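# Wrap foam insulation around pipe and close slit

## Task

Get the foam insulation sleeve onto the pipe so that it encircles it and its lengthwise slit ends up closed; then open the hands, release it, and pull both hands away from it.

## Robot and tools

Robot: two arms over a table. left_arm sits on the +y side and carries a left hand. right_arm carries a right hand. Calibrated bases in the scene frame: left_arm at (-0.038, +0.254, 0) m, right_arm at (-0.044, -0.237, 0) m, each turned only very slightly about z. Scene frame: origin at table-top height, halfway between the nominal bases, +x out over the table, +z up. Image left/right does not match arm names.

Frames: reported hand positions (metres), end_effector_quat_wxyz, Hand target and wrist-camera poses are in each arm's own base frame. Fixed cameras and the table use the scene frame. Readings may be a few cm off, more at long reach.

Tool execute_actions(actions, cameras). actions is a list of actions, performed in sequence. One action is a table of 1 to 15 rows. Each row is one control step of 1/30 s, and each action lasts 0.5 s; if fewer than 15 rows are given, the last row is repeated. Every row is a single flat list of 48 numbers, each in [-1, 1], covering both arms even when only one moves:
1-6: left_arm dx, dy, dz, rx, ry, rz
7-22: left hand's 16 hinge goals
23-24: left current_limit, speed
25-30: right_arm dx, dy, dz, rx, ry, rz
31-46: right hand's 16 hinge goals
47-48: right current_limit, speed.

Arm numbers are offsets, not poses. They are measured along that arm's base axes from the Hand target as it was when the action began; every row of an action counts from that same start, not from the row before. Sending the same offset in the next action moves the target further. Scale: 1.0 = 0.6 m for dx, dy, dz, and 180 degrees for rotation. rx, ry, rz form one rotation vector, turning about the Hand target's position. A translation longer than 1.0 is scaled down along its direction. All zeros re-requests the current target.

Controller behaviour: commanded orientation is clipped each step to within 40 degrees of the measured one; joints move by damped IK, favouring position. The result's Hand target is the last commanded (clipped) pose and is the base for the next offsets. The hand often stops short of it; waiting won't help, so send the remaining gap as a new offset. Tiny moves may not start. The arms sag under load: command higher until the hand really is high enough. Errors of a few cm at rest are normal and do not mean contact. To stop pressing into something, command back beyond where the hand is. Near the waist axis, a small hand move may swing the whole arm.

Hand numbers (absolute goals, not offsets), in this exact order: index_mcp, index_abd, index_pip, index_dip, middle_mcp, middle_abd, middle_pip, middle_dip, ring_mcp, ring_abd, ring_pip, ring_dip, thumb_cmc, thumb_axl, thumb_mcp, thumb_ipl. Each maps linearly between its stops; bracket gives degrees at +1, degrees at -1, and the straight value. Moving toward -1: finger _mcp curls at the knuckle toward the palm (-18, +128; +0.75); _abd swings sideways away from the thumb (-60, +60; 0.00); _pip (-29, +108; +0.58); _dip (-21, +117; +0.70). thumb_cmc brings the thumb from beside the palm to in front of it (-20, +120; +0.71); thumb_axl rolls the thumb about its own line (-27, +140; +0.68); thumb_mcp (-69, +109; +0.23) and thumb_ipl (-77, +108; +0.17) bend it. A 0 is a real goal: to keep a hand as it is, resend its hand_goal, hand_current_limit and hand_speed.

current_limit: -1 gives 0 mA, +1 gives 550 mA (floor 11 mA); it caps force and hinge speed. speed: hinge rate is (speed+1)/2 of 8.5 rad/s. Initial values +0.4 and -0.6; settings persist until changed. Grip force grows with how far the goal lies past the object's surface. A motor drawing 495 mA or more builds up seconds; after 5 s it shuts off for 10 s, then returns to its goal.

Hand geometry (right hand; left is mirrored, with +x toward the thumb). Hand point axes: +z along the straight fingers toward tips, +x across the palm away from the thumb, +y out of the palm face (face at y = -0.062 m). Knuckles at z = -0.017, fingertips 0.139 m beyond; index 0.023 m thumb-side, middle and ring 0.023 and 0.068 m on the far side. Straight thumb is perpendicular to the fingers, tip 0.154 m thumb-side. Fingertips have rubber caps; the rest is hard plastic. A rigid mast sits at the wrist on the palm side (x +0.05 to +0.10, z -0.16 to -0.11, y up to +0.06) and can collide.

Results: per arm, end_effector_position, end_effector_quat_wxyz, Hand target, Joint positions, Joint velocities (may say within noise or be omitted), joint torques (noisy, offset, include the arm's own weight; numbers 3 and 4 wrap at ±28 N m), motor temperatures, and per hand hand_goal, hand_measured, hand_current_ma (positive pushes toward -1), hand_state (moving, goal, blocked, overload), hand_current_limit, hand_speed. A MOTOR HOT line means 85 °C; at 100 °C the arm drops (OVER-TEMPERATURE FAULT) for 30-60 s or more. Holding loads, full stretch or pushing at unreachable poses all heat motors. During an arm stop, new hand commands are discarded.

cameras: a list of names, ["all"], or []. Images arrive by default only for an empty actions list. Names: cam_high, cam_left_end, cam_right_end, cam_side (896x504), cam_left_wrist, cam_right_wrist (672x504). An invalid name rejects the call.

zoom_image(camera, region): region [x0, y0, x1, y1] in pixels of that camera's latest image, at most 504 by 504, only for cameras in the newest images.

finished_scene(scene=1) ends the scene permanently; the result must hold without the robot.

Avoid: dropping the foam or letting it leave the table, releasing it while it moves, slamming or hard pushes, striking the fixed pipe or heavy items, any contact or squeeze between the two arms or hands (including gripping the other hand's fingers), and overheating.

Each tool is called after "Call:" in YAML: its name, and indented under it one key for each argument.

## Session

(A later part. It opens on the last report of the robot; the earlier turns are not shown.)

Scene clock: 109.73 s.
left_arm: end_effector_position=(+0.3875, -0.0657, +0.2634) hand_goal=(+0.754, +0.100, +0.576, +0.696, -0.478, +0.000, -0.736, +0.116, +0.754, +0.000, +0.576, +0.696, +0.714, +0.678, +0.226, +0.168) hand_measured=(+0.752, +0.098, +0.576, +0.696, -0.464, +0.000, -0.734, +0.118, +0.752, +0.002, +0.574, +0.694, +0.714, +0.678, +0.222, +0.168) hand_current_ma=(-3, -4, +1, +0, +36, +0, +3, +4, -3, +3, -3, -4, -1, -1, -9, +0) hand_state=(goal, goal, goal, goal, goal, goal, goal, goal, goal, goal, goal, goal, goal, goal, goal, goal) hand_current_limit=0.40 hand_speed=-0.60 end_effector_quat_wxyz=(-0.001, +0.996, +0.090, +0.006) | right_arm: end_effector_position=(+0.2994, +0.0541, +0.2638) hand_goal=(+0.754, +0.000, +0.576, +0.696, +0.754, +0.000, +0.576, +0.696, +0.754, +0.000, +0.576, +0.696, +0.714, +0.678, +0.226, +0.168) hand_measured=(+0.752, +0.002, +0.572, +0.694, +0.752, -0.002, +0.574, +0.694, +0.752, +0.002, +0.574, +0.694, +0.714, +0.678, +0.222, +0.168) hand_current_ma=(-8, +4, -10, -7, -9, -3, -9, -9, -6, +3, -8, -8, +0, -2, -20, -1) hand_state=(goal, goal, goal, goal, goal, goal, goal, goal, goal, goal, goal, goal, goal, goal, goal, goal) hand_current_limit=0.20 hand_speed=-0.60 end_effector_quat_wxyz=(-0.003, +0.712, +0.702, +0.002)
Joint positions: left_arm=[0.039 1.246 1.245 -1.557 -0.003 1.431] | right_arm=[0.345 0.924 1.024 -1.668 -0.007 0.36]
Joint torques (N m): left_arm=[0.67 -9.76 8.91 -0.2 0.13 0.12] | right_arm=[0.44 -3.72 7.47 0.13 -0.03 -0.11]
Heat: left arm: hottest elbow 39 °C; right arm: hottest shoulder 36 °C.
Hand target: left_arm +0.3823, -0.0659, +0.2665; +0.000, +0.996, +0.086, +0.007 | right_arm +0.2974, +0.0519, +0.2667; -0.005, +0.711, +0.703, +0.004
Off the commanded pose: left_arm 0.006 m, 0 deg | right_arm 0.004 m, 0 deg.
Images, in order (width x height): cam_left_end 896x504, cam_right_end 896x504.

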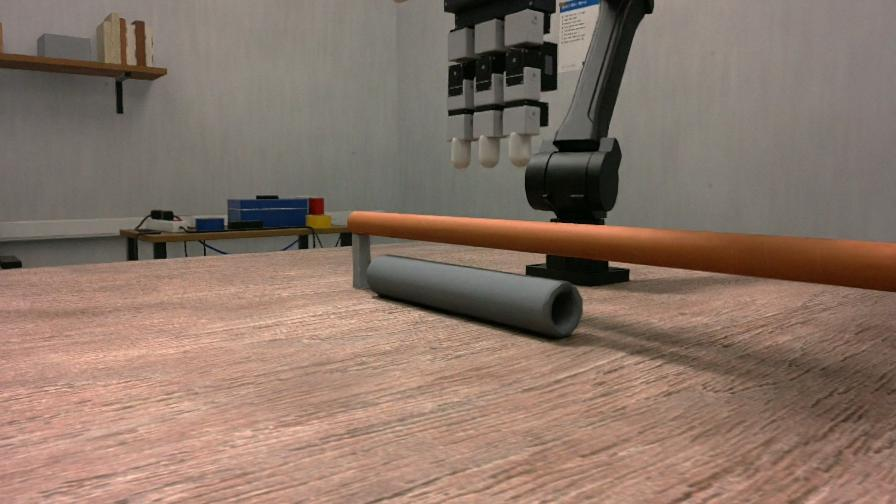

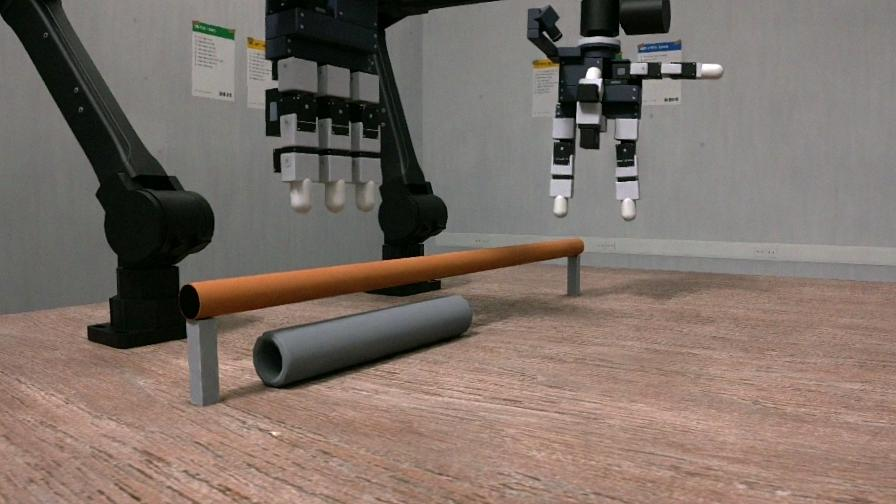

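Call:
execute_actions:
  actions:
    - [[0,0,0,0,0,0,0.754,0.1,0.576,0.696,-0.479,0,-0.737,0.116,0.754,0,0.576,0.696,0.714,0.678,0.226,0.168,0.4,-0.6,0,0,-0.07,0,0,0,0.754,0,0.576,0.696,0.754,0,0.576,0.696,0.754,0,0.576,0.696,0.714,0.678,0.226,0.168,0.2,-0.7]]
    - [[0,0,0,0,0,0,0.754,0.1,0.576,0.696,-0.479,0,-0.737,0.116,0.754,0,0.576,0.696,0.714,0.678,0.226,0.168,0.4,-0.6,0,0,-0.07,0,0,0,0.754,0,0.576,0.696,0.754,0,0.576,0.696,0.754,0,0.576,0.696,0.714,0.678,0.226,0.168,0.2,-0.7]]
    - [[0,0,0,0,0,0,0.754,0.1,0.576,0.696,-0.479,0,-0.737,0.116,0.754,0,0.576,0.696,0.714,0.678,0.226,0.168,0.4,-0.6,0,0,-0.07,0,0,0,0.754,0,0.576,0.696,0.754,0,0.576,0.696,0.754,0,0.576,0.696,0.714,0.678,0.226,0.168,0.2,-0.7]]
    - [[0,0,0,0,0,0,0.754,0.1,0.576,0.696,-0.479,0,-0.737,0.116,0.754,0,0.576,0.696,0.714,0.678,0.226,0.168,0.4,-0.6,0,0,-0.03,0,0,0,0.754,0,0.576,0.696,0.754,0,0.576,0.696,0.754,0,0.576,0.696,0.714,0.678,0.226,0.168,0.2,-0.7]]
    - [[0,0,0,0,0,0,0.754,0.1,0.576,0.696,-0.479,0,-0.737,0.116,0.754,0,0.576,0.696,0.714,0.678,0.226,0.168,0.4,-0.6,0.01,0,0,0,0,0,0.754,0,0.576,0.4,0.754,0,0.576,0.4,0.754,0,0.576,0.4,0.714,0.678,0.226,0.168,0.2,-0.85]]
    - [[0,0,0,0,0,0,0.754,0.1,0.576,0.696,-0.479,0,-0.737,0.116,0.754,0,0.576,0.696,0.714,0.678,0.226,0.168,0.4,-0.6,0,0,0,0,0,0,0.754,0,0.576,0.15,0.754,0,0.576,0.15,0.754,0,0.576,0.15,0.714,0.678,0.226,0.168,0.2,-0.85]]
    - [[0,0,0,0,0,0,0.754,0.1,0.576,0.696,-0.479,0,-0.737,0.116,0.754,0,0.576,0.696,0.714,0.678,0.226,0.168,0.4,-0.6,0,0,0,0,0,0,0.754,0,0.576,0.0,0.754,0,0.576,0.0,0.754,0,0.576,0.0,0.714,0.678,0.226,0.168,0.2,-0.85]]
    - [[0,0,0,0,0,0,0.754,0.1,0.576,0.696,-0.479,0,-0.737,0.116,0.754,0,0.576,0.696,0.714,0.678,0.226,0.168,0.4,-0.6,0,0,0,0,0,0,0.754,0,0.45,0.04,0.754,0,0.45,0.04,0.754,0,0.45,0.04,0.714,0.678,0.226,0.168,0.2,-0.9]]
    - [[0,0,0,0,0,0,0.754,0.1,0.576,0.696,-0.479,0,-0.737,0.116,0.754,0,0.576,0.696,0.714,0.678,0.226,0.168,0.4,-0.6,0,0,0,0,0,0,0.754,0,0.314,0.087,0.754,0,0.314,0.087,0.754,0,0.314,0.087,0.714,0.678,0.226,0.168,0.2,-0.9]]
  cameras: ["cam_left_end", "cam_right_end", "cam_right_wrist", "cam_side"]

Call:
zoom_image:
  camera: "cam_right_end"
  region: [230, 230, 480, 400]

Scene clock: 115.03 s.
left_arm: end_effector_position=(+0.3875, -0.0657, +0.2634) hand_goal=(+0.754, +0.100, +0.576, +0.696, -0.478, +0.000, -0.736, +0.116, +0.754, +0.000, +0.576, +0.696, +0.714, +0.678, +0.226, +0.168) hand_measured=(+0.752, +0.098, +0.576, +0.696, -0.464, +0.000, -0.734, +0.118, +0.752, +0.002, +0.574, +0.694, +0.714, +0.678, +0.222, +0.168) hand_current_ma=(-3, -4, +1, +0, +36, +0, +3, +4, -3, +3, -3, -4, -1, -1, -9, +0) hand_state=(goal, goal, goal, goal, goal, goal, goal, goal, goal, goal, goal, goal, goal, goal, goal, goal) hand_current_limit=0.40 hand_speed=-0.60 end_effector_quat_wxyz=(-0.001, +0.996, +0.090, +0.006) | right_arm: end_effector_position=(+0.2962, +0.0510, +0.1202) hand_goal=(+0.754, +0.000, +0.314, +0.088, +0.754, +0.000, +0.314, +0.088, +0.754, +0.000, +0.314, +0.088, +0.714, +0.678, +0.226, +0.168) hand_measured=(+0.752, +0.002, +0.318, +0.086, +0.752, -0.002, +0.318, +0.086, +0.752, +0.002, +0.318, +0.086, +0.714, +0.678, +0.222, +0.168) hand_current_ma=(-7, +4, +16, -8, -8, -3, +15, -8, -6, +3, +15, -7, +0, -2, -20, -1) hand_state=(goal, goal, goal, goal, goal, goal, goal, goal, goal, goal, goal, goal, goal, goal, goal, goal) hand_current_limit=0.20 hand_speed=-0.90 end_effector_quat_wxyz=(-0.006, +0.711, +0.703, -0.002)
Joint positions: left_arm=[0.039 1.246 1.245 -1.557 -0.003 1.431] | right_arm=[0.335 0.962 0.666 -1.284 -0.009 0.347]
Joint torques (N m): left_arm=[0.32 -9.41 9.03 -0.18 0.13 0.14] | right_arm=[0.56 -2.32 7.92 0.8 0 -0.12]
Heat: left arm: hottest elbow 40 °C; right arm: hottest shoulder 36 °C.
Hand target: left_arm +0.3823, -0.0659, +0.2665; +0.000, +0.996, +0.086, +0.007 | right_arm +0.3034, +0.0518, +0.1227; -0.005, +0.711, +0.703, +0.004
Off the commanded pose: left_arm 0.006 m, 0 deg | right_arm 0.008 m, 1 deg.
Images, in order (width x height): cam_left_end 896x504, cam_right_end 896x504, cam_side 896x504, cam_right_wrist 672x504.

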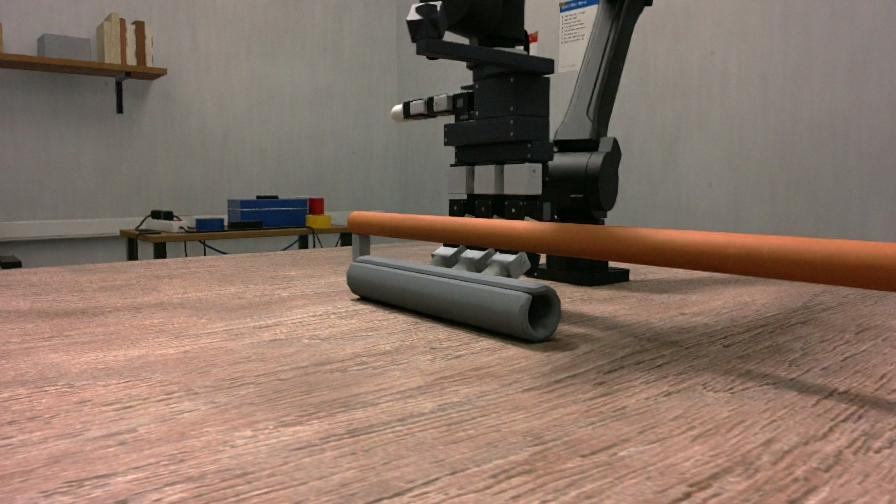

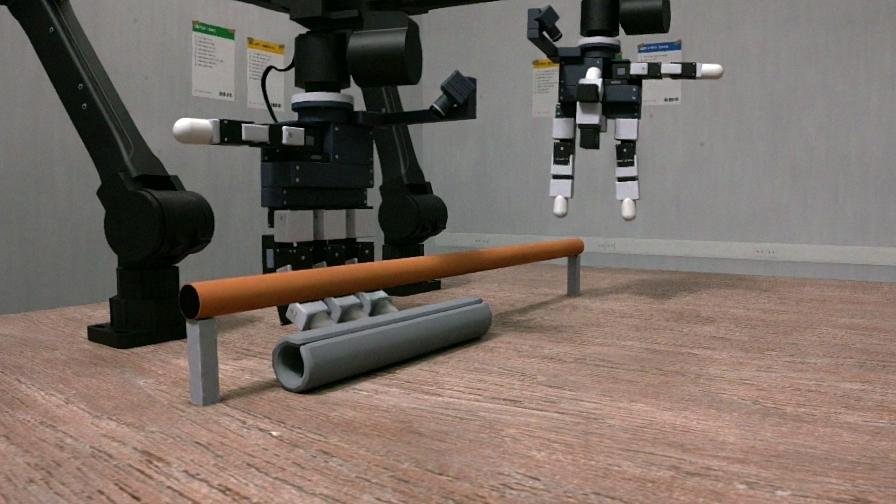

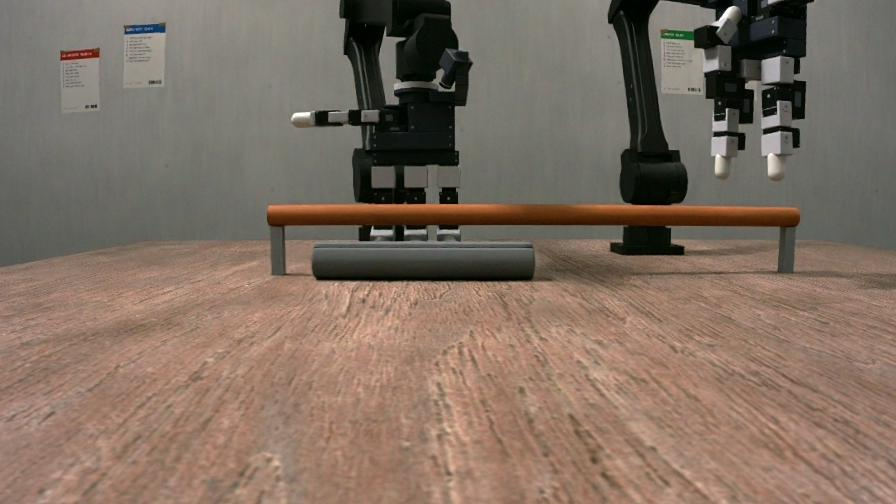

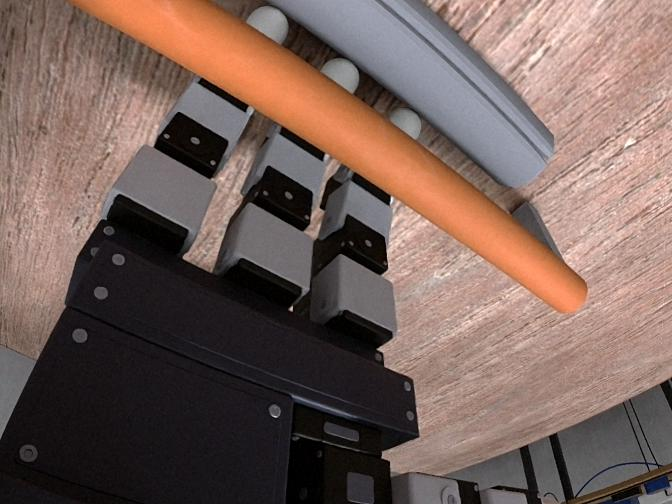

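Scaled by 2.016 from the camera's 896x504 image, which has a finer 1280x720 frame.

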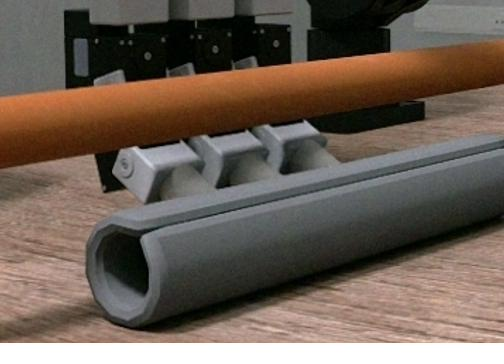

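Call:
execute_actions:
  actions:
    - [[0,0,0,0,0,0,0.754,0.1,0.576,0.696,-0.479,0,-0.737,0.116,0.754,0,0.576,0.696,0.714,0.678,0.226,0.168,0.4,-0.6,-0.02,0,0,0,0,0,0.754,0,0.314,0.087,0.754,0,0.314,0.087,0.754,0,0.314,0.087,0.714,0.678,0.226,0.168,0.2,-0.7]]
    - [[0,0,0,0,0,0,0.754,0.1,0.576,0.696,-0.479,0,-0.737,0.116,0.754,0,0.576,0.696,0.714,0.678,0.226,0.168,0.4,-0.6,-0.01,0,0,0,0,0,0.754,0,0.314,0.087,0.754,0,0.314,0.087,0.754,0,0.314,0.087,0.714,0.678,0.226,0.168,0.2,-0.7]]
  cameras: ["cam_left_end", "cam_right_end"]

Call:
zoom_image:
  camera: "cam_right_end"
  region: [230, 230, 480, 400]

Scene clock: 116.43 s.
left_arm: end_effector_position=(+0.3875, -0.0657, +0.2634) hand_goal=(+0.754, +0.100, +0.576, +0.696, -0.478, +0.000, -0.736, +0.116, +0.754, +0.000, +0.576, +0.696, +0.714, +0.678, +0.226, +0.168) hand_measured=(+0.752, +0.098, +0.576, +0.696, -0.464, +0.000, -0.734, +0.118, +0.752, +0.002, +0.574, +0.694, +0.714, +0.678, +0.222, +0.168) hand_current_ma=(-3, -4, +1, +0, +36, +0, +3, +4, -3, +3, -3, -4, -1, -1, -9, +0) hand_state=(goal, goal, goal, goal, goal, goal, goal, goal, goal, goal, goal, goal, goal, goal, goal, goal) hand_current_limit=0.40 hand_speed=-0.60 end_effector_quat_wxyz=(-0.001, +0.996, +0.090, +0.006) | right_arm: end_effector_position=(+0.2887, +0.0506, +0.1205) hand_goal=(+0.754, +0.000, +0.314, +0.088, +0.754, +0.000, +0.314, +0.088, +0.754, +0.000, +0.314, +0.088, +0.714, +0.678, +0.226, +0.168) hand_measured=(+0.752, +0.002, +0.318, +0.086, +0.752, -0.002, +0.318, +0.086, +0.752, +0.002, +0.318, +0.086, +0.714, +0.678, +0.222, +0.168) hand_current_ma=(-7, +4, +15, -8, -8, -3, +13, -8, -6, +3, +14, -7, +0, -2, -20, -1) hand_state=(goal, goal, goal, goal, goal, goal, goal, goal, goal, goal, goal, goal, goal, goal, goal, goal) hand_current_limit=0.20 hand_speed=-0.70 end_effector_quat_wxyz=(-0.004, +0.711, +0.703, +0.003)
Joint positions: left_arm=[0.039 1.246 1.245 -1.557 -0.003 1.431] | right_arm=[0.344 0.93 0.648 -1.287 -0.01 0.354]
Joint torques (N m): left_arm=[0.21 -9.64 8.92 -0.2 0.14 0.11] | right_arm=[1.96 -3.37 7.01 0.13 0.01 0.08]
Heat: left arm: hottest elbow 40 °C; right arm: hottest shoulder 36 °C.
Hand target: left_arm +0.3823, -0.0659, +0.2665; +0.000, +0.996, +0.086, +0.007 | right_arm +0.2855, +0.0519, +0.1228; -0.004, +0.711, +0.703, +0.004
Off the commanded pose: left_arm 0.006 m, 0 deg | right_arm 0.004 m, 0 deg.
Images, in order (width x height): cam_left_end 896x504, cam_right_end 896x504.

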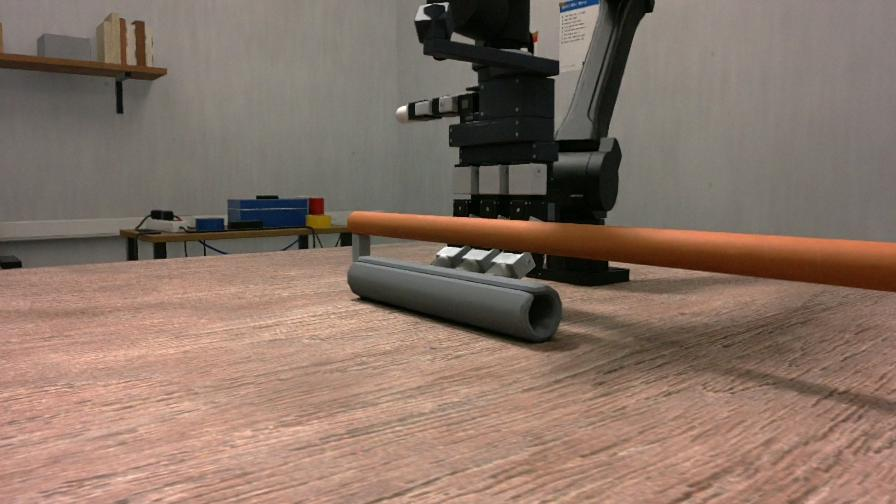

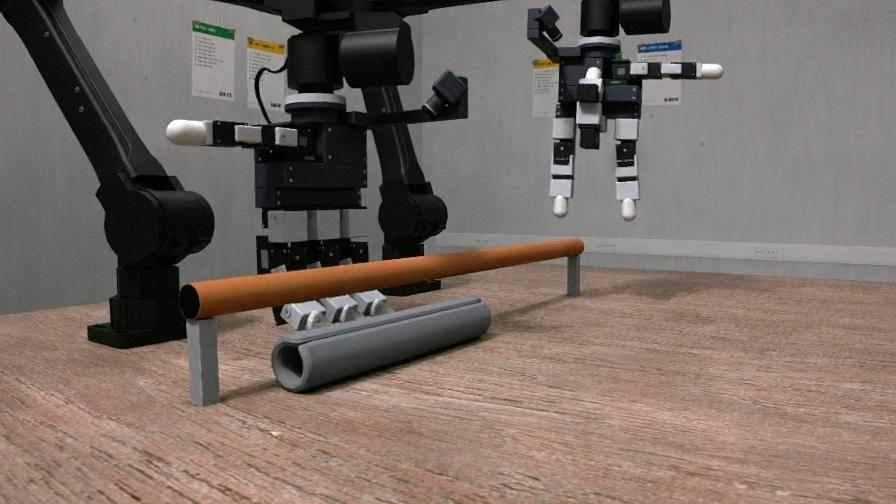

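Scaled by 2.016 from the camera's 896x504 image, which has a finer 1280x720 frame.

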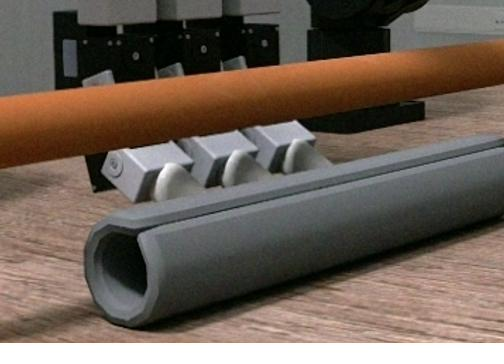

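Call:
execute_actions:
  actions:
    - [[0,0,0,0,0,0,0.754,0.1,0.576,0.696,-0.479,0,-0.737,0.116,0.754,0,0.576,0.696,0.714,0.678,0.226,0.168,0.4,-0.6,-0.02,0,0,0,0,0,0.754,0,0.314,0.087,0.754,0,0.314,0.087,0.754,0,0.314,0.087,0.714,0.678,0.226,0.168,0.2,-0.7]]
  cameras: ["cam_left_end", "cam_right_end"]

Call:
zoom_image:
  camera: "cam_right_end"
  region: [230, 230, 480, 400]

Scene clock: 139.53 s.
left_arm: end_effector_position=(+0.3875, -0.0657, +0.2634) hand_goal=(+0.754, +0.100, +0.576, +0.696, -0.478, +0.000, -0.736, +0.116, +0.754, +0.000, +0.576, +0.696, +0.714, +0.678, +0.226, +0.168) hand_measured=(+0.752, +0.098, +0.576, +0.696, -0.464, +0.000, -0.734, +0.118, +0.752, +0.002, +0.574, +0.694, +0.714, +0.678, +0.222, +0.168) hand_current_ma=(-3, -4, +1, +0, +36, +0, +3, +4, -3, +3, -3, -4, -1, -1, -9, +0) hand_state=(goal, goal, goal, goal, goal, goal, goal, goal, goal, goal, goal, goal, goal, goal, goal, goal) hand_current_limit=0.40 hand_speed=-0.60 end_effector_quat_wxyz=(-0.001, +0.996, +0.090, +0.006) | right_arm: end_effector_position=(+0.2764, +0.0507, +0.1207) hand_goal=(+0.754, +0.000, +0.314, +0.088, +0.754, +0.000, +0.314, +0.088, +0.754, +0.000, +0.314, +0.088, +0.714, +0.678, +0.226, +0.168) hand_measured=(+0.752, +0.002, +0.318, +0.086, +0.752, -0.002, +0.318, +0.086, +0.752, +0.002, +0.318, +0.086, +0.714, +0.678, +0.222, +0.168) hand_current_ma=(-7, +4, +15, -8, -8, -3, +13, -7, -6, +3, +13, -7, +0, -2, -20, -1) hand_state=(goal, goal, goal, goal, goal, goal, goal, goal, goal, goal, goal, goal, goal, goal, goal, goal) hand_current_limit=0.20 hand_speed=-0.70 end_effector_quat_wxyz=(-0.004, +0.711, +0.703, +0.003)
Joint positions: left_arm=[0.039 1.246 1.245 -1.557 -0.003 1.431] | right_arm=[0.364 0.89 0.628 -1.306 -0.01 0.375]
Joint torques (N m): left_arm=[0.26 -9.7 8.95 -0.23 0.14 0.11] | right_arm=[1.61 -3.25 7.06 0.09 0.02 0.08]
Heat: left arm: hottest elbow 40 °C; right arm: hottest shoulder 35 °C.
Hand target: left_arm +0.3823, -0.0659, +0.2665; +0.000, +0.996, +0.086, +0.007 | right_arm +0.2735, +0.0518, +0.1228; -0.005, +0.711, +0.703, +0.004
Off the commanded pose: left_arm 0.006 m, 0 deg | right_arm 0.004 m, 0 deg.
Images, in order (width x height): cam_left_end 896x504, cam_right_end 896x504.

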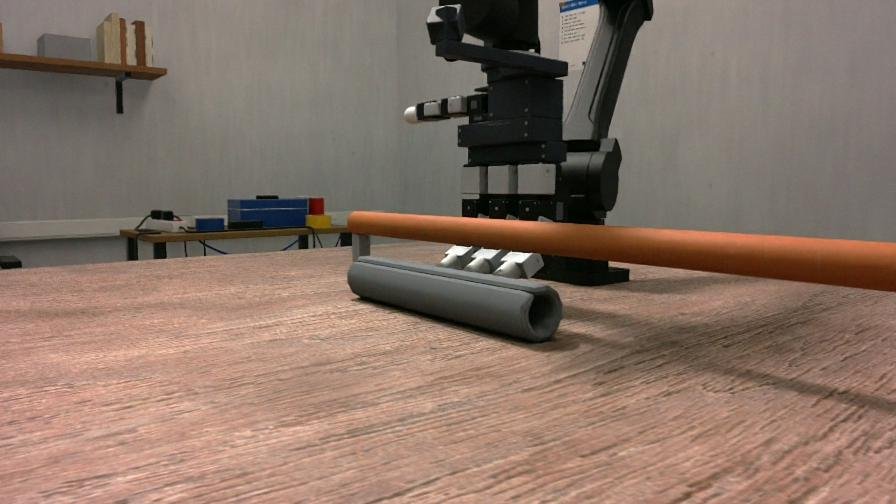

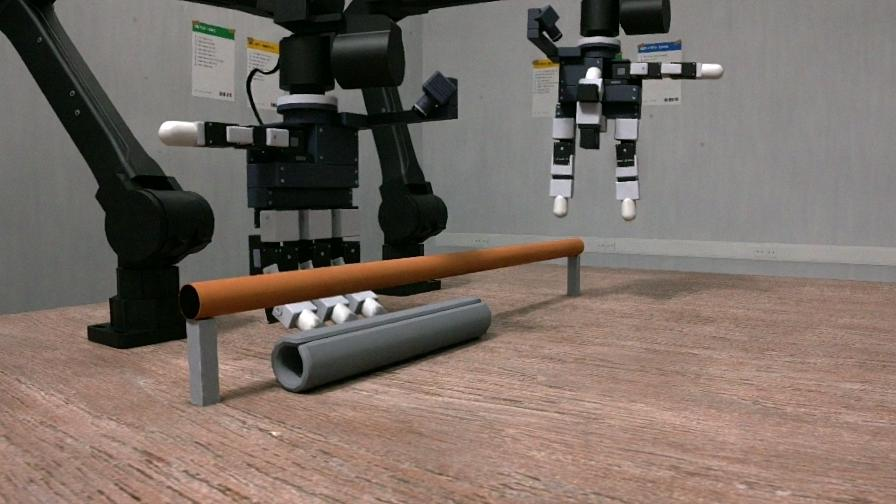

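Scaled by 2.016 from the camera's 896x504 image, which has a finer 1280x720 frame.

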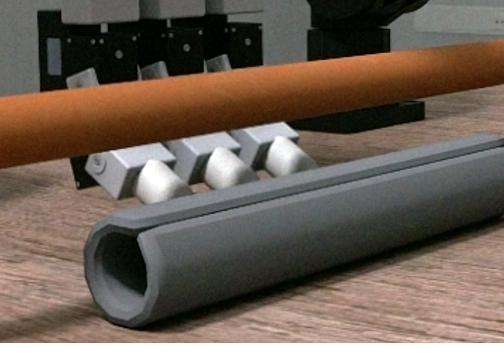

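Call:
execute_actions:
  actions:
    - [[0,0,0,0,0,0,0.754,0.1,0.576,0.696,-0.479,0,-0.737,0.116,0.754,0,0.576,0.696,0.714,0.678,0.226,0.168,0.4,-0.6,0,0,0,0,0,0,0.754,0,0.576,0.696,0.754,0,0.576,0.696,0.754,0,0.576,0.696,0.714,0.678,0.226,0.168,0.2,-0.7]]
    - [[0,0,0,0,0,0,0.754,0.1,0.576,0.696,-0.479,0,-0.737,0.116,0.754,0,0.576,0.696,0.714,0.678,0.226,0.168,0.4,-0.6,0,0,0.03,0,0,0,0.754,0,0.576,0.696,0.754,0,0.576,0.696,0.754,0,0.576,0.696,0.714,0.678,0.226,0.168,0.2,-0.6]]
    - [[0,0,0,0,0,0,0.754,0.1,0.576,0.696,-0.479,0,-0.737,0.116,0.754,0,0.576,0.696,0.714,0.678,0.226,0.168,0.4,-0.6,0,0,0.1,0,0,0,0.754,0,0.576,0.696,0.754,0,0.576,0.696,0.754,0,0.576,0.696,0.714,0.678,0.226,0.168,0.2,-0.6]]
    - [[0,0,0,0,0,0,0.754,0.1,0.576,0.696,-0.479,0,-0.737,0.116,0.754,0,0.576,0.696,0.714,0.678,0.226,0.168,0.4,-0.6,0,0,0.1,0,0,-0.06,0.754,0,0.576,0.696,0.754,0,0.576,0.696,0.754,0,0.576,0.696,0.714,0.678,0.226,0.168,0.2,-0.6]]
    - [[0,0,0,0,0,0,0.754,0.1,0.576,0.696,-0.479,0,-0.737,0.116,0.754,0,0.576,0.696,0.714,0.678,0.226,0.168,0.4,-0.6,0,0.03,0,0,0,-0.1222,-0.479,0,-0.737,0.116,0.754,0,0.576,0.696,-0.479,0,-0.737,0.116,0.714,0.678,0.226,0.168,0.2,-0.6]]
    - [[0,0,0,0,0,0,0.754,0.1,0.576,0.696,-0.479,0,-0.737,0.116,0.754,0,0.576,0.696,0.714,0.678,0.226,0.168,0.4,-0.6,0.0125,0.03,0,0,0,-0.1222,-0.479,0,-0.737,0.116,0.479,0,0.285,0.406,-0.479,0,-0.737,0.116,0.714,0.678,0.226,0.168,0.2,-0.6]]
    - [[0,0,0,0,0,0,0.754,0.1,0.576,0.696,-0.479,0,-0.737,0.116,0.754,0,0.576,0.696,0.714,0.678,0.226,0.168,0.4,-0.6,0,0,-0.06,0,0,-0.1222,-0.479,0,-0.737,0.116,0.479,0,0.285,0.406,-0.479,0,-0.737,0.116,0.714,0.678,0.226,0.168,0.2,-0.6]]
    - [[0,0,0,0,0,0,0.754,0.1,0.576,0.696,-0.479,0,-0.737,0.116,0.754,0,0.576,0.696,0.714,0.678,0.226,0.168,0.4,-0.6,0,0,-0.06,0,0,-0.06,-0.479,0,-0.737,0.116,0.479,0,0.285,0.406,-0.479,0,-0.737,0.116,0.714,0.678,0.226,0.168,0.2,-0.6]]
  cameras: ["cam_left_end", "cam_right_end", "cam_side"]

Call:
zoom_image:
  camera: "cam_right_end"
  region: [230, 230, 480, 400]

Scene clock: 144.60 s.
left_arm: end_effector_position=(+0.3875, -0.0657, +0.2634) hand_goal=(+0.754, +0.100, +0.576, +0.696, -0.478, +0.000, -0.736, +0.116, +0.754, +0.000, +0.576, +0.696, +0.714, +0.678, +0.226, +0.168) hand_measured=(+0.752, +0.098, +0.576, +0.696, -0.464, +0.000, -0.734, +0.118, +0.752, +0.002, +0.574, +0.694, +0.714, +0.678, +0.222, +0.168) hand_current_ma=(-3, -4, +1, +0, +36, +0, +3, +4, -3, +3, -3, -4, -1, -1, -9, +0) hand_state=(goal, goal, goal, goal, goal, goal, goal, goal, goal, goal, goal, goal, goal, goal, goal, goal) hand_current_limit=0.40 hand_speed=-0.60 end_effector_quat_wxyz=(-0.001, +0.996, +0.090, +0.006) | right_arm: end_effector_position=(+0.2775, +0.0882, +0.1905) hand_goal=(-0.478, +0.000, -0.736, +0.116, +0.480, +0.000, +0.286, +0.406, -0.478, +0.000, -0.736, +0.116, +0.714, +0.678, +0.226, +0.168) hand_measured=(-0.460, +0.002, -0.732, +0.118, +0.486, -0.002, +0.292, +0.410, -0.462, +0.002, -0.734, +0.118, +0.714, +0.678, +0.222, +0.168) hand_current_ma=(+69, +4, +12, +8, +24, -3, +17, +11, +65, +3, +9, +7, +0, -2, -20, -1) hand_state=(goal, goal, goal, goal, goal, goal, goal, goal, goal, goal, goal, goal, goal, goal, goal, goal) hand_current_limit=0.20 hand_speed=-0.60 end_effector_quat_wxyz=(-0.001, +1.000, +0.024, +0.003)
Joint positions: left_arm=[0.039 1.246 1.245 -1.557 -0.003 1.431] | right_arm=[0.534 1.251 1.058 -1.372 0.002 2.057]
Joint torques (N m): left_arm=[0.38 -9.64 8.91 -0.2 0.13 0.12] | right_arm=[0.62 -6.83 7.13 0.65 0.24 0.05]
Heat: left arm: hottest elbow 40 °C; right arm: hottest shoulder 35 °C.
Hand target: left_arm +0.3823, -0.0659, +0.2665; +0.000, +0.996, +0.086, +0.007 | right_arm +0.2808, +0.0879, +0.1887; +0.000, +1.000, +0.015, +0.006
Off the commanded pose: left_arm 0.006 m, 0 deg | right_arm 0.004 m, 1 deg.
Images, in order (width x height): cam_left_end 896x504, cam_right_end 896x504, cam_side 896x504.

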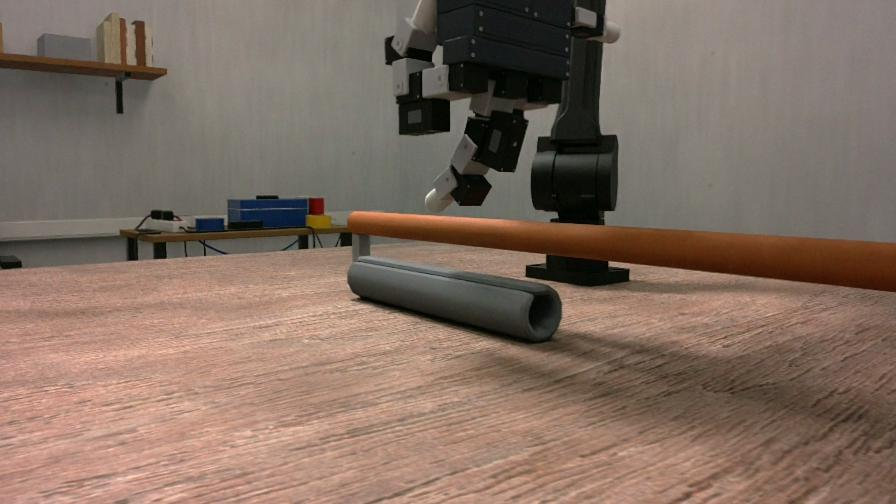

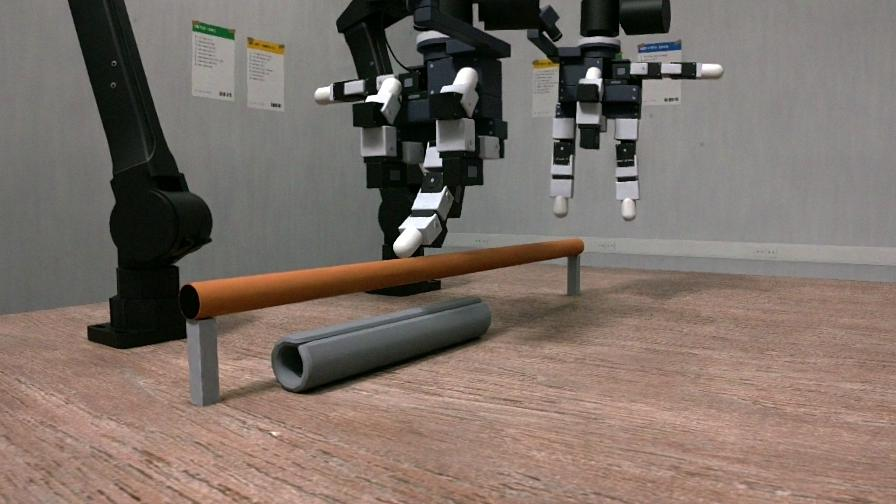

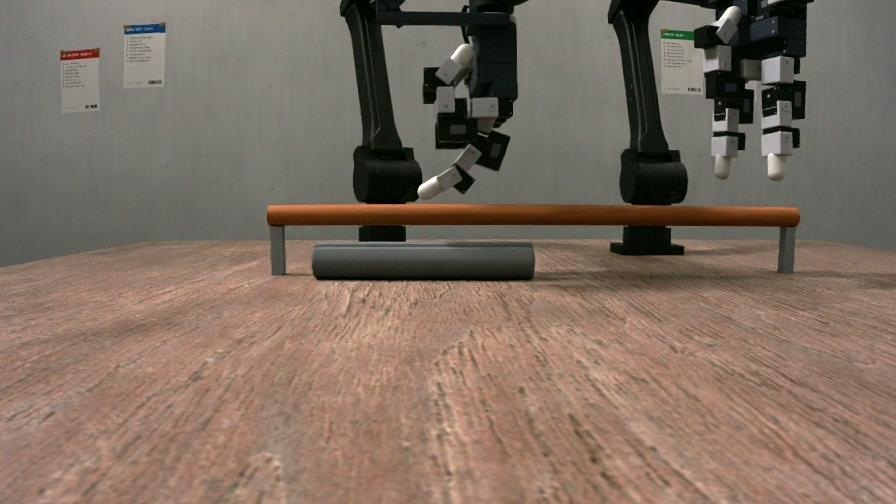

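Scaled by 2.016 from the camera's 896x504 image, which has a finer 1280x720 frame.

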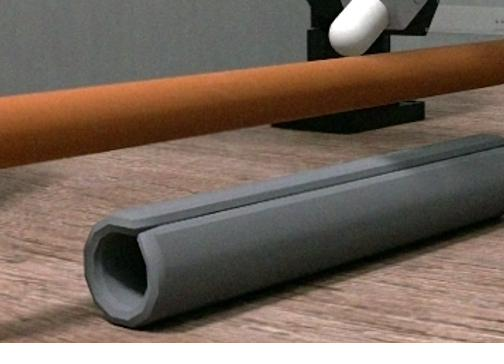

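Call:
execute_actions:
  actions:
    - [[0,0,0,0,0,0,0.754,0.1,0.576,0.696,-0.479,0,-0.737,0.116,0.754,0,0.576,0.696,0.714,0.678,0.226,0.168,0.4,-0.6,0,0,-0.06,0,0,0,-0.479,0,-0.737,0.116,0.479,0,0.285,0.406,-0.479,0,-0.737,0.116,0.714,0.678,0.226,0.168,0.0,-0.6]]
    - [[0,0,0,0,0,0,0.754,0.1,0.576,0.696,-0.479,0,-0.737,0.116,0.754,0,0.576,0.696,0.714,0.678,0.226,0.168,0.4,-0.6,0,0,-0.042,0,0,0,-0.479,0,-0.737,0.116,0.479,0,0.285,0.406,-0.479,0,-0.737,0.116,0.714,0.678,0.226,0.168,0.0,-0.6]]
  cameras: ["cam_right_end"]

Call:
zoom_image:
  camera: "cam_right_end"
  region: [230, 230, 480, 400]

Scene clock: 146.07 s.
left_arm: end_effector_position=(+0.3875, -0.0657, +0.2634) hand_goal=(+0.754, +0.100, +0.576, +0.696, -0.478, +0.000, -0.736, +0.116, +0.754, +0.000, +0.576, +0.696, +0.714, +0.678, +0.226, +0.168) hand_measured=(+0.752, +0.098, +0.576, +0.696, -0.464, +0.000, -0.734, +0.118, +0.752, +0.002, +0.574, +0.694, +0.714, +0.678, +0.222, +0.168) hand_current_ma=(-3, -4, +1, +0, +36, +0, +3, +4, -3, +3, -3, -4, -1, -1, -9, +0) hand_state=(goal, goal, goal, goal, goal, goal, goal, goal, goal, goal, goal, goal, goal, goal, goal, goal) hand_current_limit=0.40 hand_speed=-0.60 end_effector_quat_wxyz=(-0.001, +0.996, +0.090, +0.006) | right_arm: end_effector_position=(+0.2788, +0.0887, +0.1323) hand_goal=(-0.478, +0.000, -0.736, +0.116, +0.480, +0.000, +0.286, +0.406, -0.478, +0.000, -0.736, +0.116, +0.714, +0.678, +0.226, +0.168) hand_measured=(-0.462, +0.002, -0.732, +0.118, +0.474, -0.002, +0.282, +0.404, -0.462, +0.002, -0.734, +0.118, +0.714, +0.678, +0.222, +0.168) hand_current_ma=(+66, +4, +12, +8, -20, -3, -15, -7, +61, +3, +9, +7, +0, -2, -20, -1) hand_state=(goal, goal, goal, goal, goal, goal, goal, goal, goal, goal, goal, goal, goal, goal, goal, goal) hand_current_limit=0.00 hand_speed=-0.60 end_effector_quat_wxyz=(-0.002, +1.000, +0.023, +0.008)
Joint positions: left_arm=[0.039 1.246 1.245 -1.557 -0.003 1.431] | right_arm=[0.534 1.293 0.937 -1.2 0.004 2.058]
Joint torques (N m): left_arm=[0.26 -9.7 8.84 -0.1 0.12 0.13] | right_arm=[0.73 -6.65 6.52 0.58 0.19 0.03]
Heat: left arm: hottest elbow 40 °C; right arm: hottest shoulder 35 °C.
Hand target: left_arm +0.3823, -0.0659, +0.2665; +0.000, +0.996, +0.086, +0.007 | right_arm +0.2810, +0.0879, +0.1275; +0.000, +1.000, +0.015, +0.006
Off the commanded pose: left_arm 0.006 m, 0 deg | right_arm 0.005 m, 1 deg.
Images, in order (width x height): cam_right_end 896x504.

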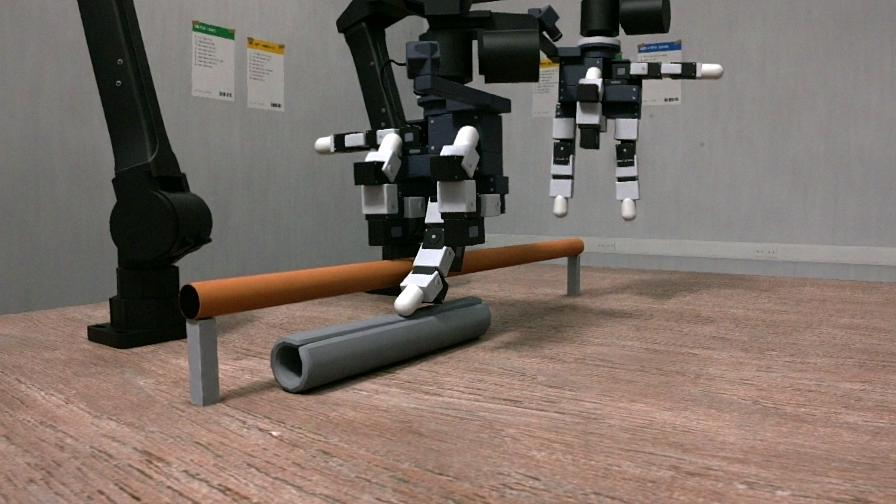

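Scaled by 2.016 from the camera's 896x504 image, which has a finer 1280x720 frame.

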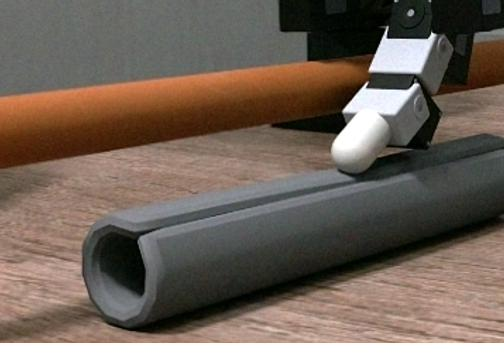

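Call:
execute_actions:
  actions:
    - [[0,0,0,0,0,0,0.754,0.1,0.576,0.696,-0.479,0,-0.737,0.116,0.754,0,0.576,0.696,0.714,0.678,0.226,0.168,0.4,-0.6,0.0167,0,-0.006,0,0,0,-0.479,0,-0.737,0.116,0.479,0,0.285,0.406,-0.479,0,-0.737,0.116,0.714,0.678,0.226,0.168,0.0,-0.6]]
    - [[0,0,0,0,0,0,0.754,0.1,0.576,0.696,-0.479,0,-0.737,0.116,0.754,0,0.576,0.696,0.714,0.678,0.226,0.168,0.4,-0.6,0.0167,0,0,0,0,0,-0.479,0,-0.737,0.116,0.479,0,0.285,0.406,-0.479,0,-0.737,0.116,0.714,0.678,0.226,0.168,0.0,-0.6]]
    - [[0,0,0,0,0,0,0.754,0.1,0.576,0.696,-0.479,0,-0.737,0.116,0.754,0,0.576,0.696,0.714,0.678,0.226,0.168,0.4,-0.6,0.0167,0,0,0,0,0,-0.479,0,-0.737,0.116,0.479,0,0.285,0.406,-0.479,0,-0.737,0.116,0.714,0.678,0.226,0.168,0.0,-0.6]]
  cameras: ["cam_right_end"]

Call:
zoom_image:
  camera: "cam_right_end"
  region: [230, 230, 480, 400]

Scene clock: 148.03 s.
left_arm: end_effector_position=(+0.3875, -0.0657, +0.2634) hand_goal=(+0.754, +0.100, +0.576, +0.696, -0.478, +0.000, -0.736, +0.116, +0.754, +0.000, +0.576, +0.696, +0.714, +0.678, +0.226, +0.168) hand_measured=(+0.752, +0.098, +0.576, +0.696, -0.464, +0.000, -0.734, +0.118, +0.752, +0.002, +0.574, +0.694, +0.714, +0.678, +0.222, +0.168) hand_current_ma=(-3, -4, +1, +0, +36, +0, +3, +4, -3, +3, -3, -4, -1, -1, -9, +0) hand_state=(goal, goal, goal, goal, goal, goal, goal, goal, goal, goal, goal, goal, goal, goal, goal, goal) hand_current_limit=0.40 hand_speed=-0.60 end_effector_quat_wxyz=(-0.001, +0.996, +0.090, +0.006) | right_arm: end_effector_position=(+0.2986, +0.0854, +0.1245) hand_goal=(-0.478, +0.000, -0.736, +0.116, +0.480, +0.000, +0.286, +0.406, -0.478, +0.000, -0.736, +0.116, +0.714, +0.678, +0.226, +0.168) hand_measured=(-0.462, +0.002, -0.732, +0.118, +0.466, +0.004, +0.274, +0.400, -0.462, +0.002, -0.734, +0.118, +0.714, +0.678, +0.222, +0.168) hand_current_ma=(+66, +4, +12, +8, -53, +11, -44, -23, +61, +3, +9, +7, +0, -2, -20, -1) hand_state=(goal, goal, goal, goal, goal, goal, goal, goal, goal, goal, goal, goal, goal, goal, goal, goal) hand_current_limit=0.00 hand_speed=-0.60 end_effector_quat_wxyz=(+0.000, +1.000, +0.016, +0.004)
Joint positions: left_arm=[0.039 1.246 1.245 -1.557 -0.003 1.431] | right_arm=[0.496 1.352 0.969 -1.182 0.004 2.035]
Joint torques (N m): left_arm=[0.26 -9.64 8.92 -0.21 0.13 0.12] | right_arm=[0.38 -6.48 8.73 0.53 0.2 -0.11]
Heat: left arm: hottest elbow 40 °C; right arm: hottest shoulder 35 °C.
Hand target: left_arm +0.3823, -0.0659, +0.2665; +0.000, +0.996, +0.086, +0.007 | right_arm +0.3111, +0.0879, +0.1240; +0.000, +1.000, +0.015, +0.006
Off the commanded pose: left_arm 0.006 m, 0 deg | right_arm 0.013 m, 0 deg.
Images, in order (width x height): cam_right_end 896x504.

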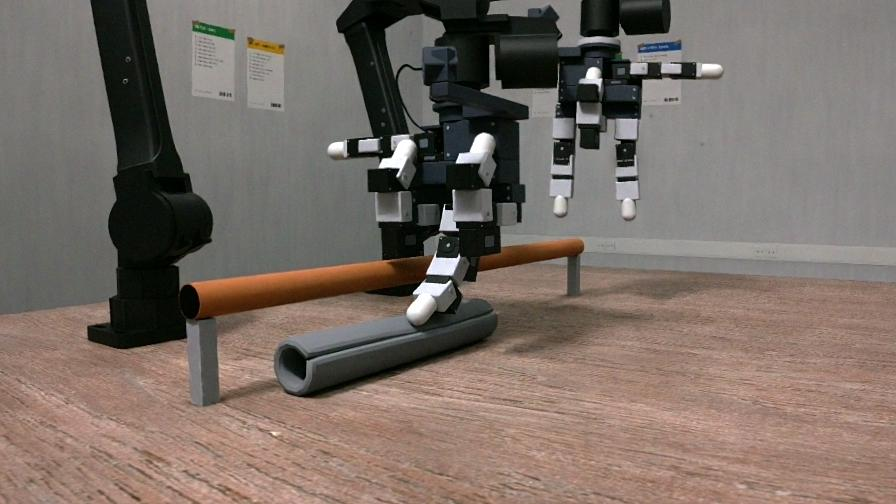

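Scaled by 2.016 from the camera's 896x504 image, which has a finer 1280x720 frame.

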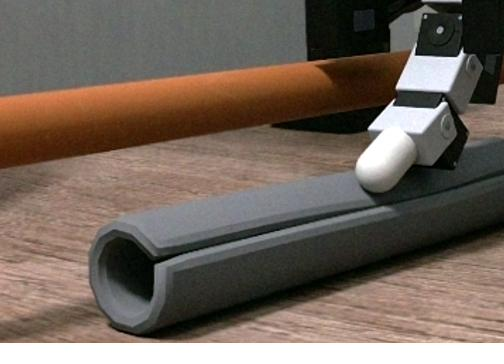

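Call:
execute_actions:
  actions:
    - [[0,0,0,0,0,0,0.754,0.1,0.576,0.696,-0.479,0,-0.737,0.116,0.754,0,0.576,0.696,0.714,0.678,0.226,0.168,0.4,-0.6,0,0,0,0,0,0,-0.479,0,-0.737,0.116,0.25,0,0.285,0.406,-0.479,0,-0.737,0.116,0.714,0.678,0.226,0.168,0.0,-0.7]]
    - [[0,0,0,0,0,0,0.754,0.1,0.576,0.696,-0.479,0,-0.737,0.116,0.754,0,0.576,0.696,0.714,0.678,0.226,0.168,0.4,-0.6,-0.036,0,0.01,0,0,0,-0.479,0,-0.737,0.116,0.25,0,0.285,0.406,-0.479,0,-0.737,0.116,0.714,0.678,0.226,0.168,0.0,-0.6]]
    - [[0,0,0,0,0,0,0.754,0.1,0.576,0.696,-0.479,0,-0.737,0.116,0.754,0,0.576,0.696,0.714,0.678,0.226,0.168,0.4,-0.6,-0.036,0,-0.01,0,0,0,-0.479,0,-0.737,0.116,0.25,0,0.285,0.406,-0.479,0,-0.737,0.116,0.714,0.678,0.226,0.168,0.0,-0.6]]
  cameras: ["cam_right_end", "cam_left_end", "cam_side"]

Call:
zoom_image:
  camera: "cam_right_end"
  region: [230, 230, 480, 400]

Scene clock: 150.20 s.
left_arm: end_effector_position=(+0.3875, -0.0657, +0.2634) hand_goal=(+0.754, +0.100, +0.576, +0.696, -0.478, +0.000, -0.736, +0.116, +0.754, +0.000, +0.576, +0.696, +0.714, +0.678, +0.226, +0.168) hand_measured=(+0.752, +0.098, +0.576, +0.696, -0.464, +0.000, -0.734, +0.118, +0.752, +0.002, +0.574, +0.694, +0.714, +0.678, +0.222, +0.168) hand_current_ma=(-3, -4, +1, +0, +36, +0, +3, +4, -3, +3, -3, -4, -1, -1, -9, +0) hand_state=(goal, goal, goal, goal, goal, goal, goal, goal, goal, goal, goal, goal, goal, goal, goal, goal) hand_current_limit=0.40 hand_speed=-0.60 end_effector_quat_wxyz=(-0.001, +0.996, +0.090, +0.006) | right_arm: end_effector_position=(+0.2688, +0.0855, +0.1199) hand_goal=(-0.478, +0.000, -0.736, +0.116, +0.250, +0.000, +0.286, +0.406, -0.478, +0.000, -0.736, +0.116, +0.714, +0.678, +0.226, +0.168) hand_measured=(-0.462, +0.002, -0.732, +0.118, +0.256, +0.002, +0.286, +0.404, -0.462, +0.002, -0.734, +0.118, +0.714, +0.678, +0.222, +0.168) hand_current_ma=(+66, +4, +12, +8, +23, +6, -2, -7, +61, +3, +9, +7, -1, -2, -20, -1) hand_state=(goal, goal, goal, goal, goal, goal, goal, goal, goal, goal, goal, goal, goal, goal, goal, goal) hand_current_limit=0.00 hand_speed=-0.60 end_effector_quat_wxyz=(+0.004, +1.000, +0.016, -0.002)
Joint positions: left_arm=[0.039 1.246 1.245 -1.557 -0.003 1.431] | right_arm=[0.539 1.297 0.903 -1.184 0.004 2.077]
Joint torques (N m): left_arm=[0.5 -9.7 8.9 -0.16 0.14 0.12] | right_arm=[1.55 -8.94 6.46 0.28 0.19 0.03]
Heat: left arm: hottest elbow 40 °C; right arm: hottest shoulder 35 °C.
Hand target: left_arm +0.3823, -0.0659, +0.2665; +0.000, +0.996, +0.086, +0.007 | right_arm +0.2678, +0.0879, +0.1239; +0.000, +1.000, +0.015, +0.006
Off the commanded pose: left_arm 0.006 m, 0 deg | right_arm 0.005 m, 1 deg.
Images, in order (width x height): cam_left_end 896x504, cam_right_end 896x504, cam_side 896x504.

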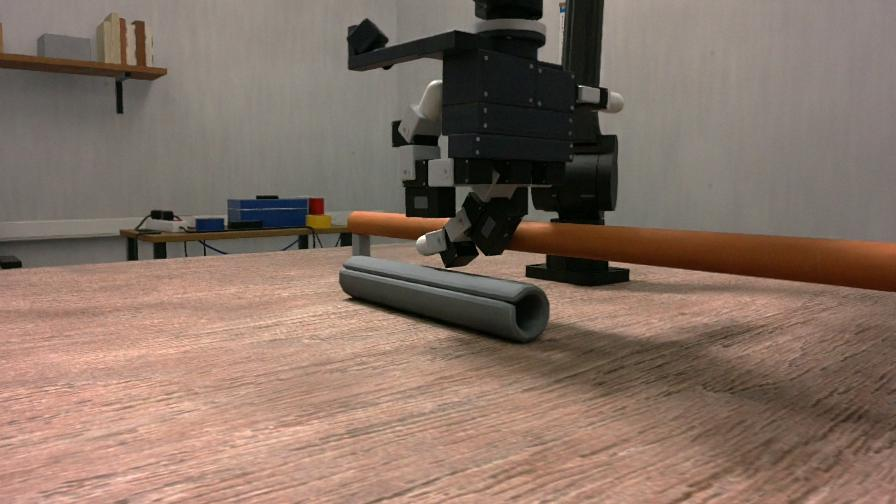

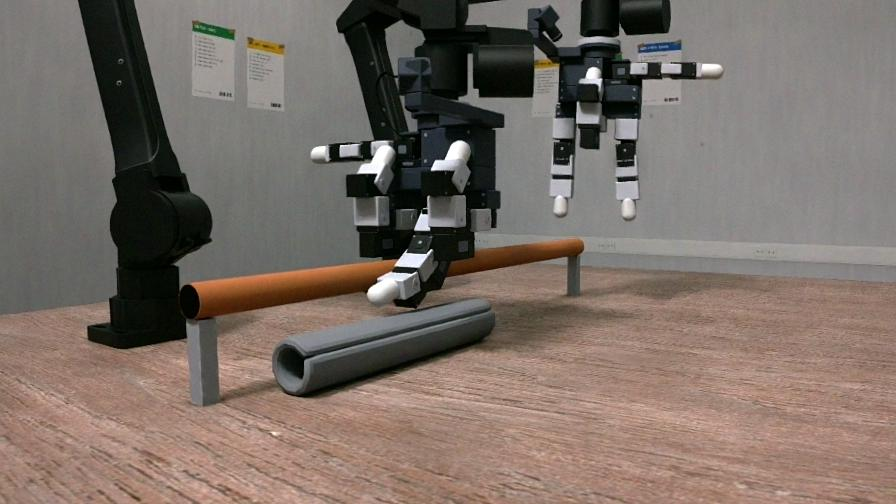

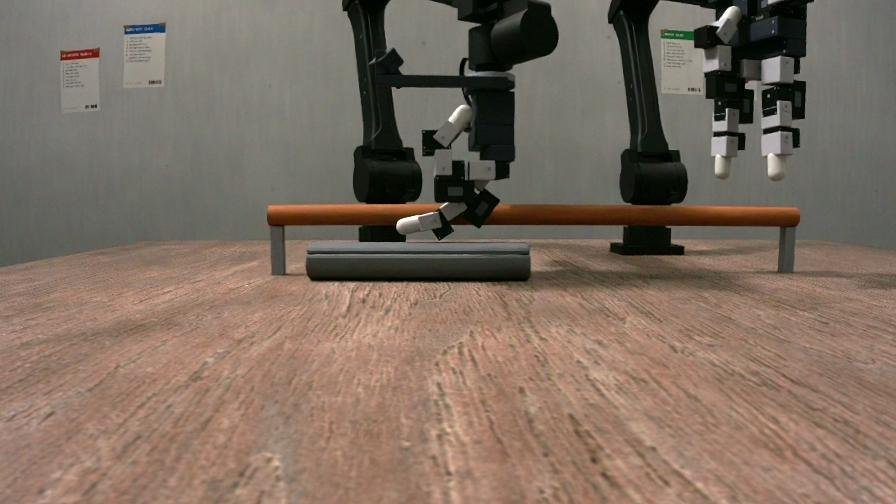

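Scaled by 2.016 from the camera's 896x504 image, which has a finer 1280x720 frame.

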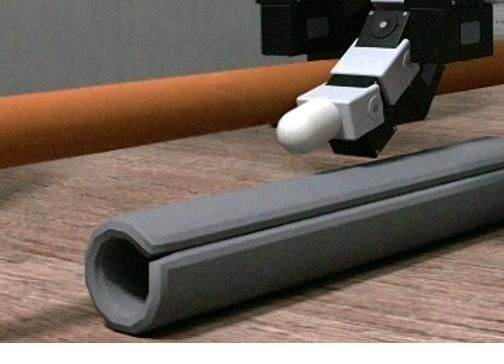

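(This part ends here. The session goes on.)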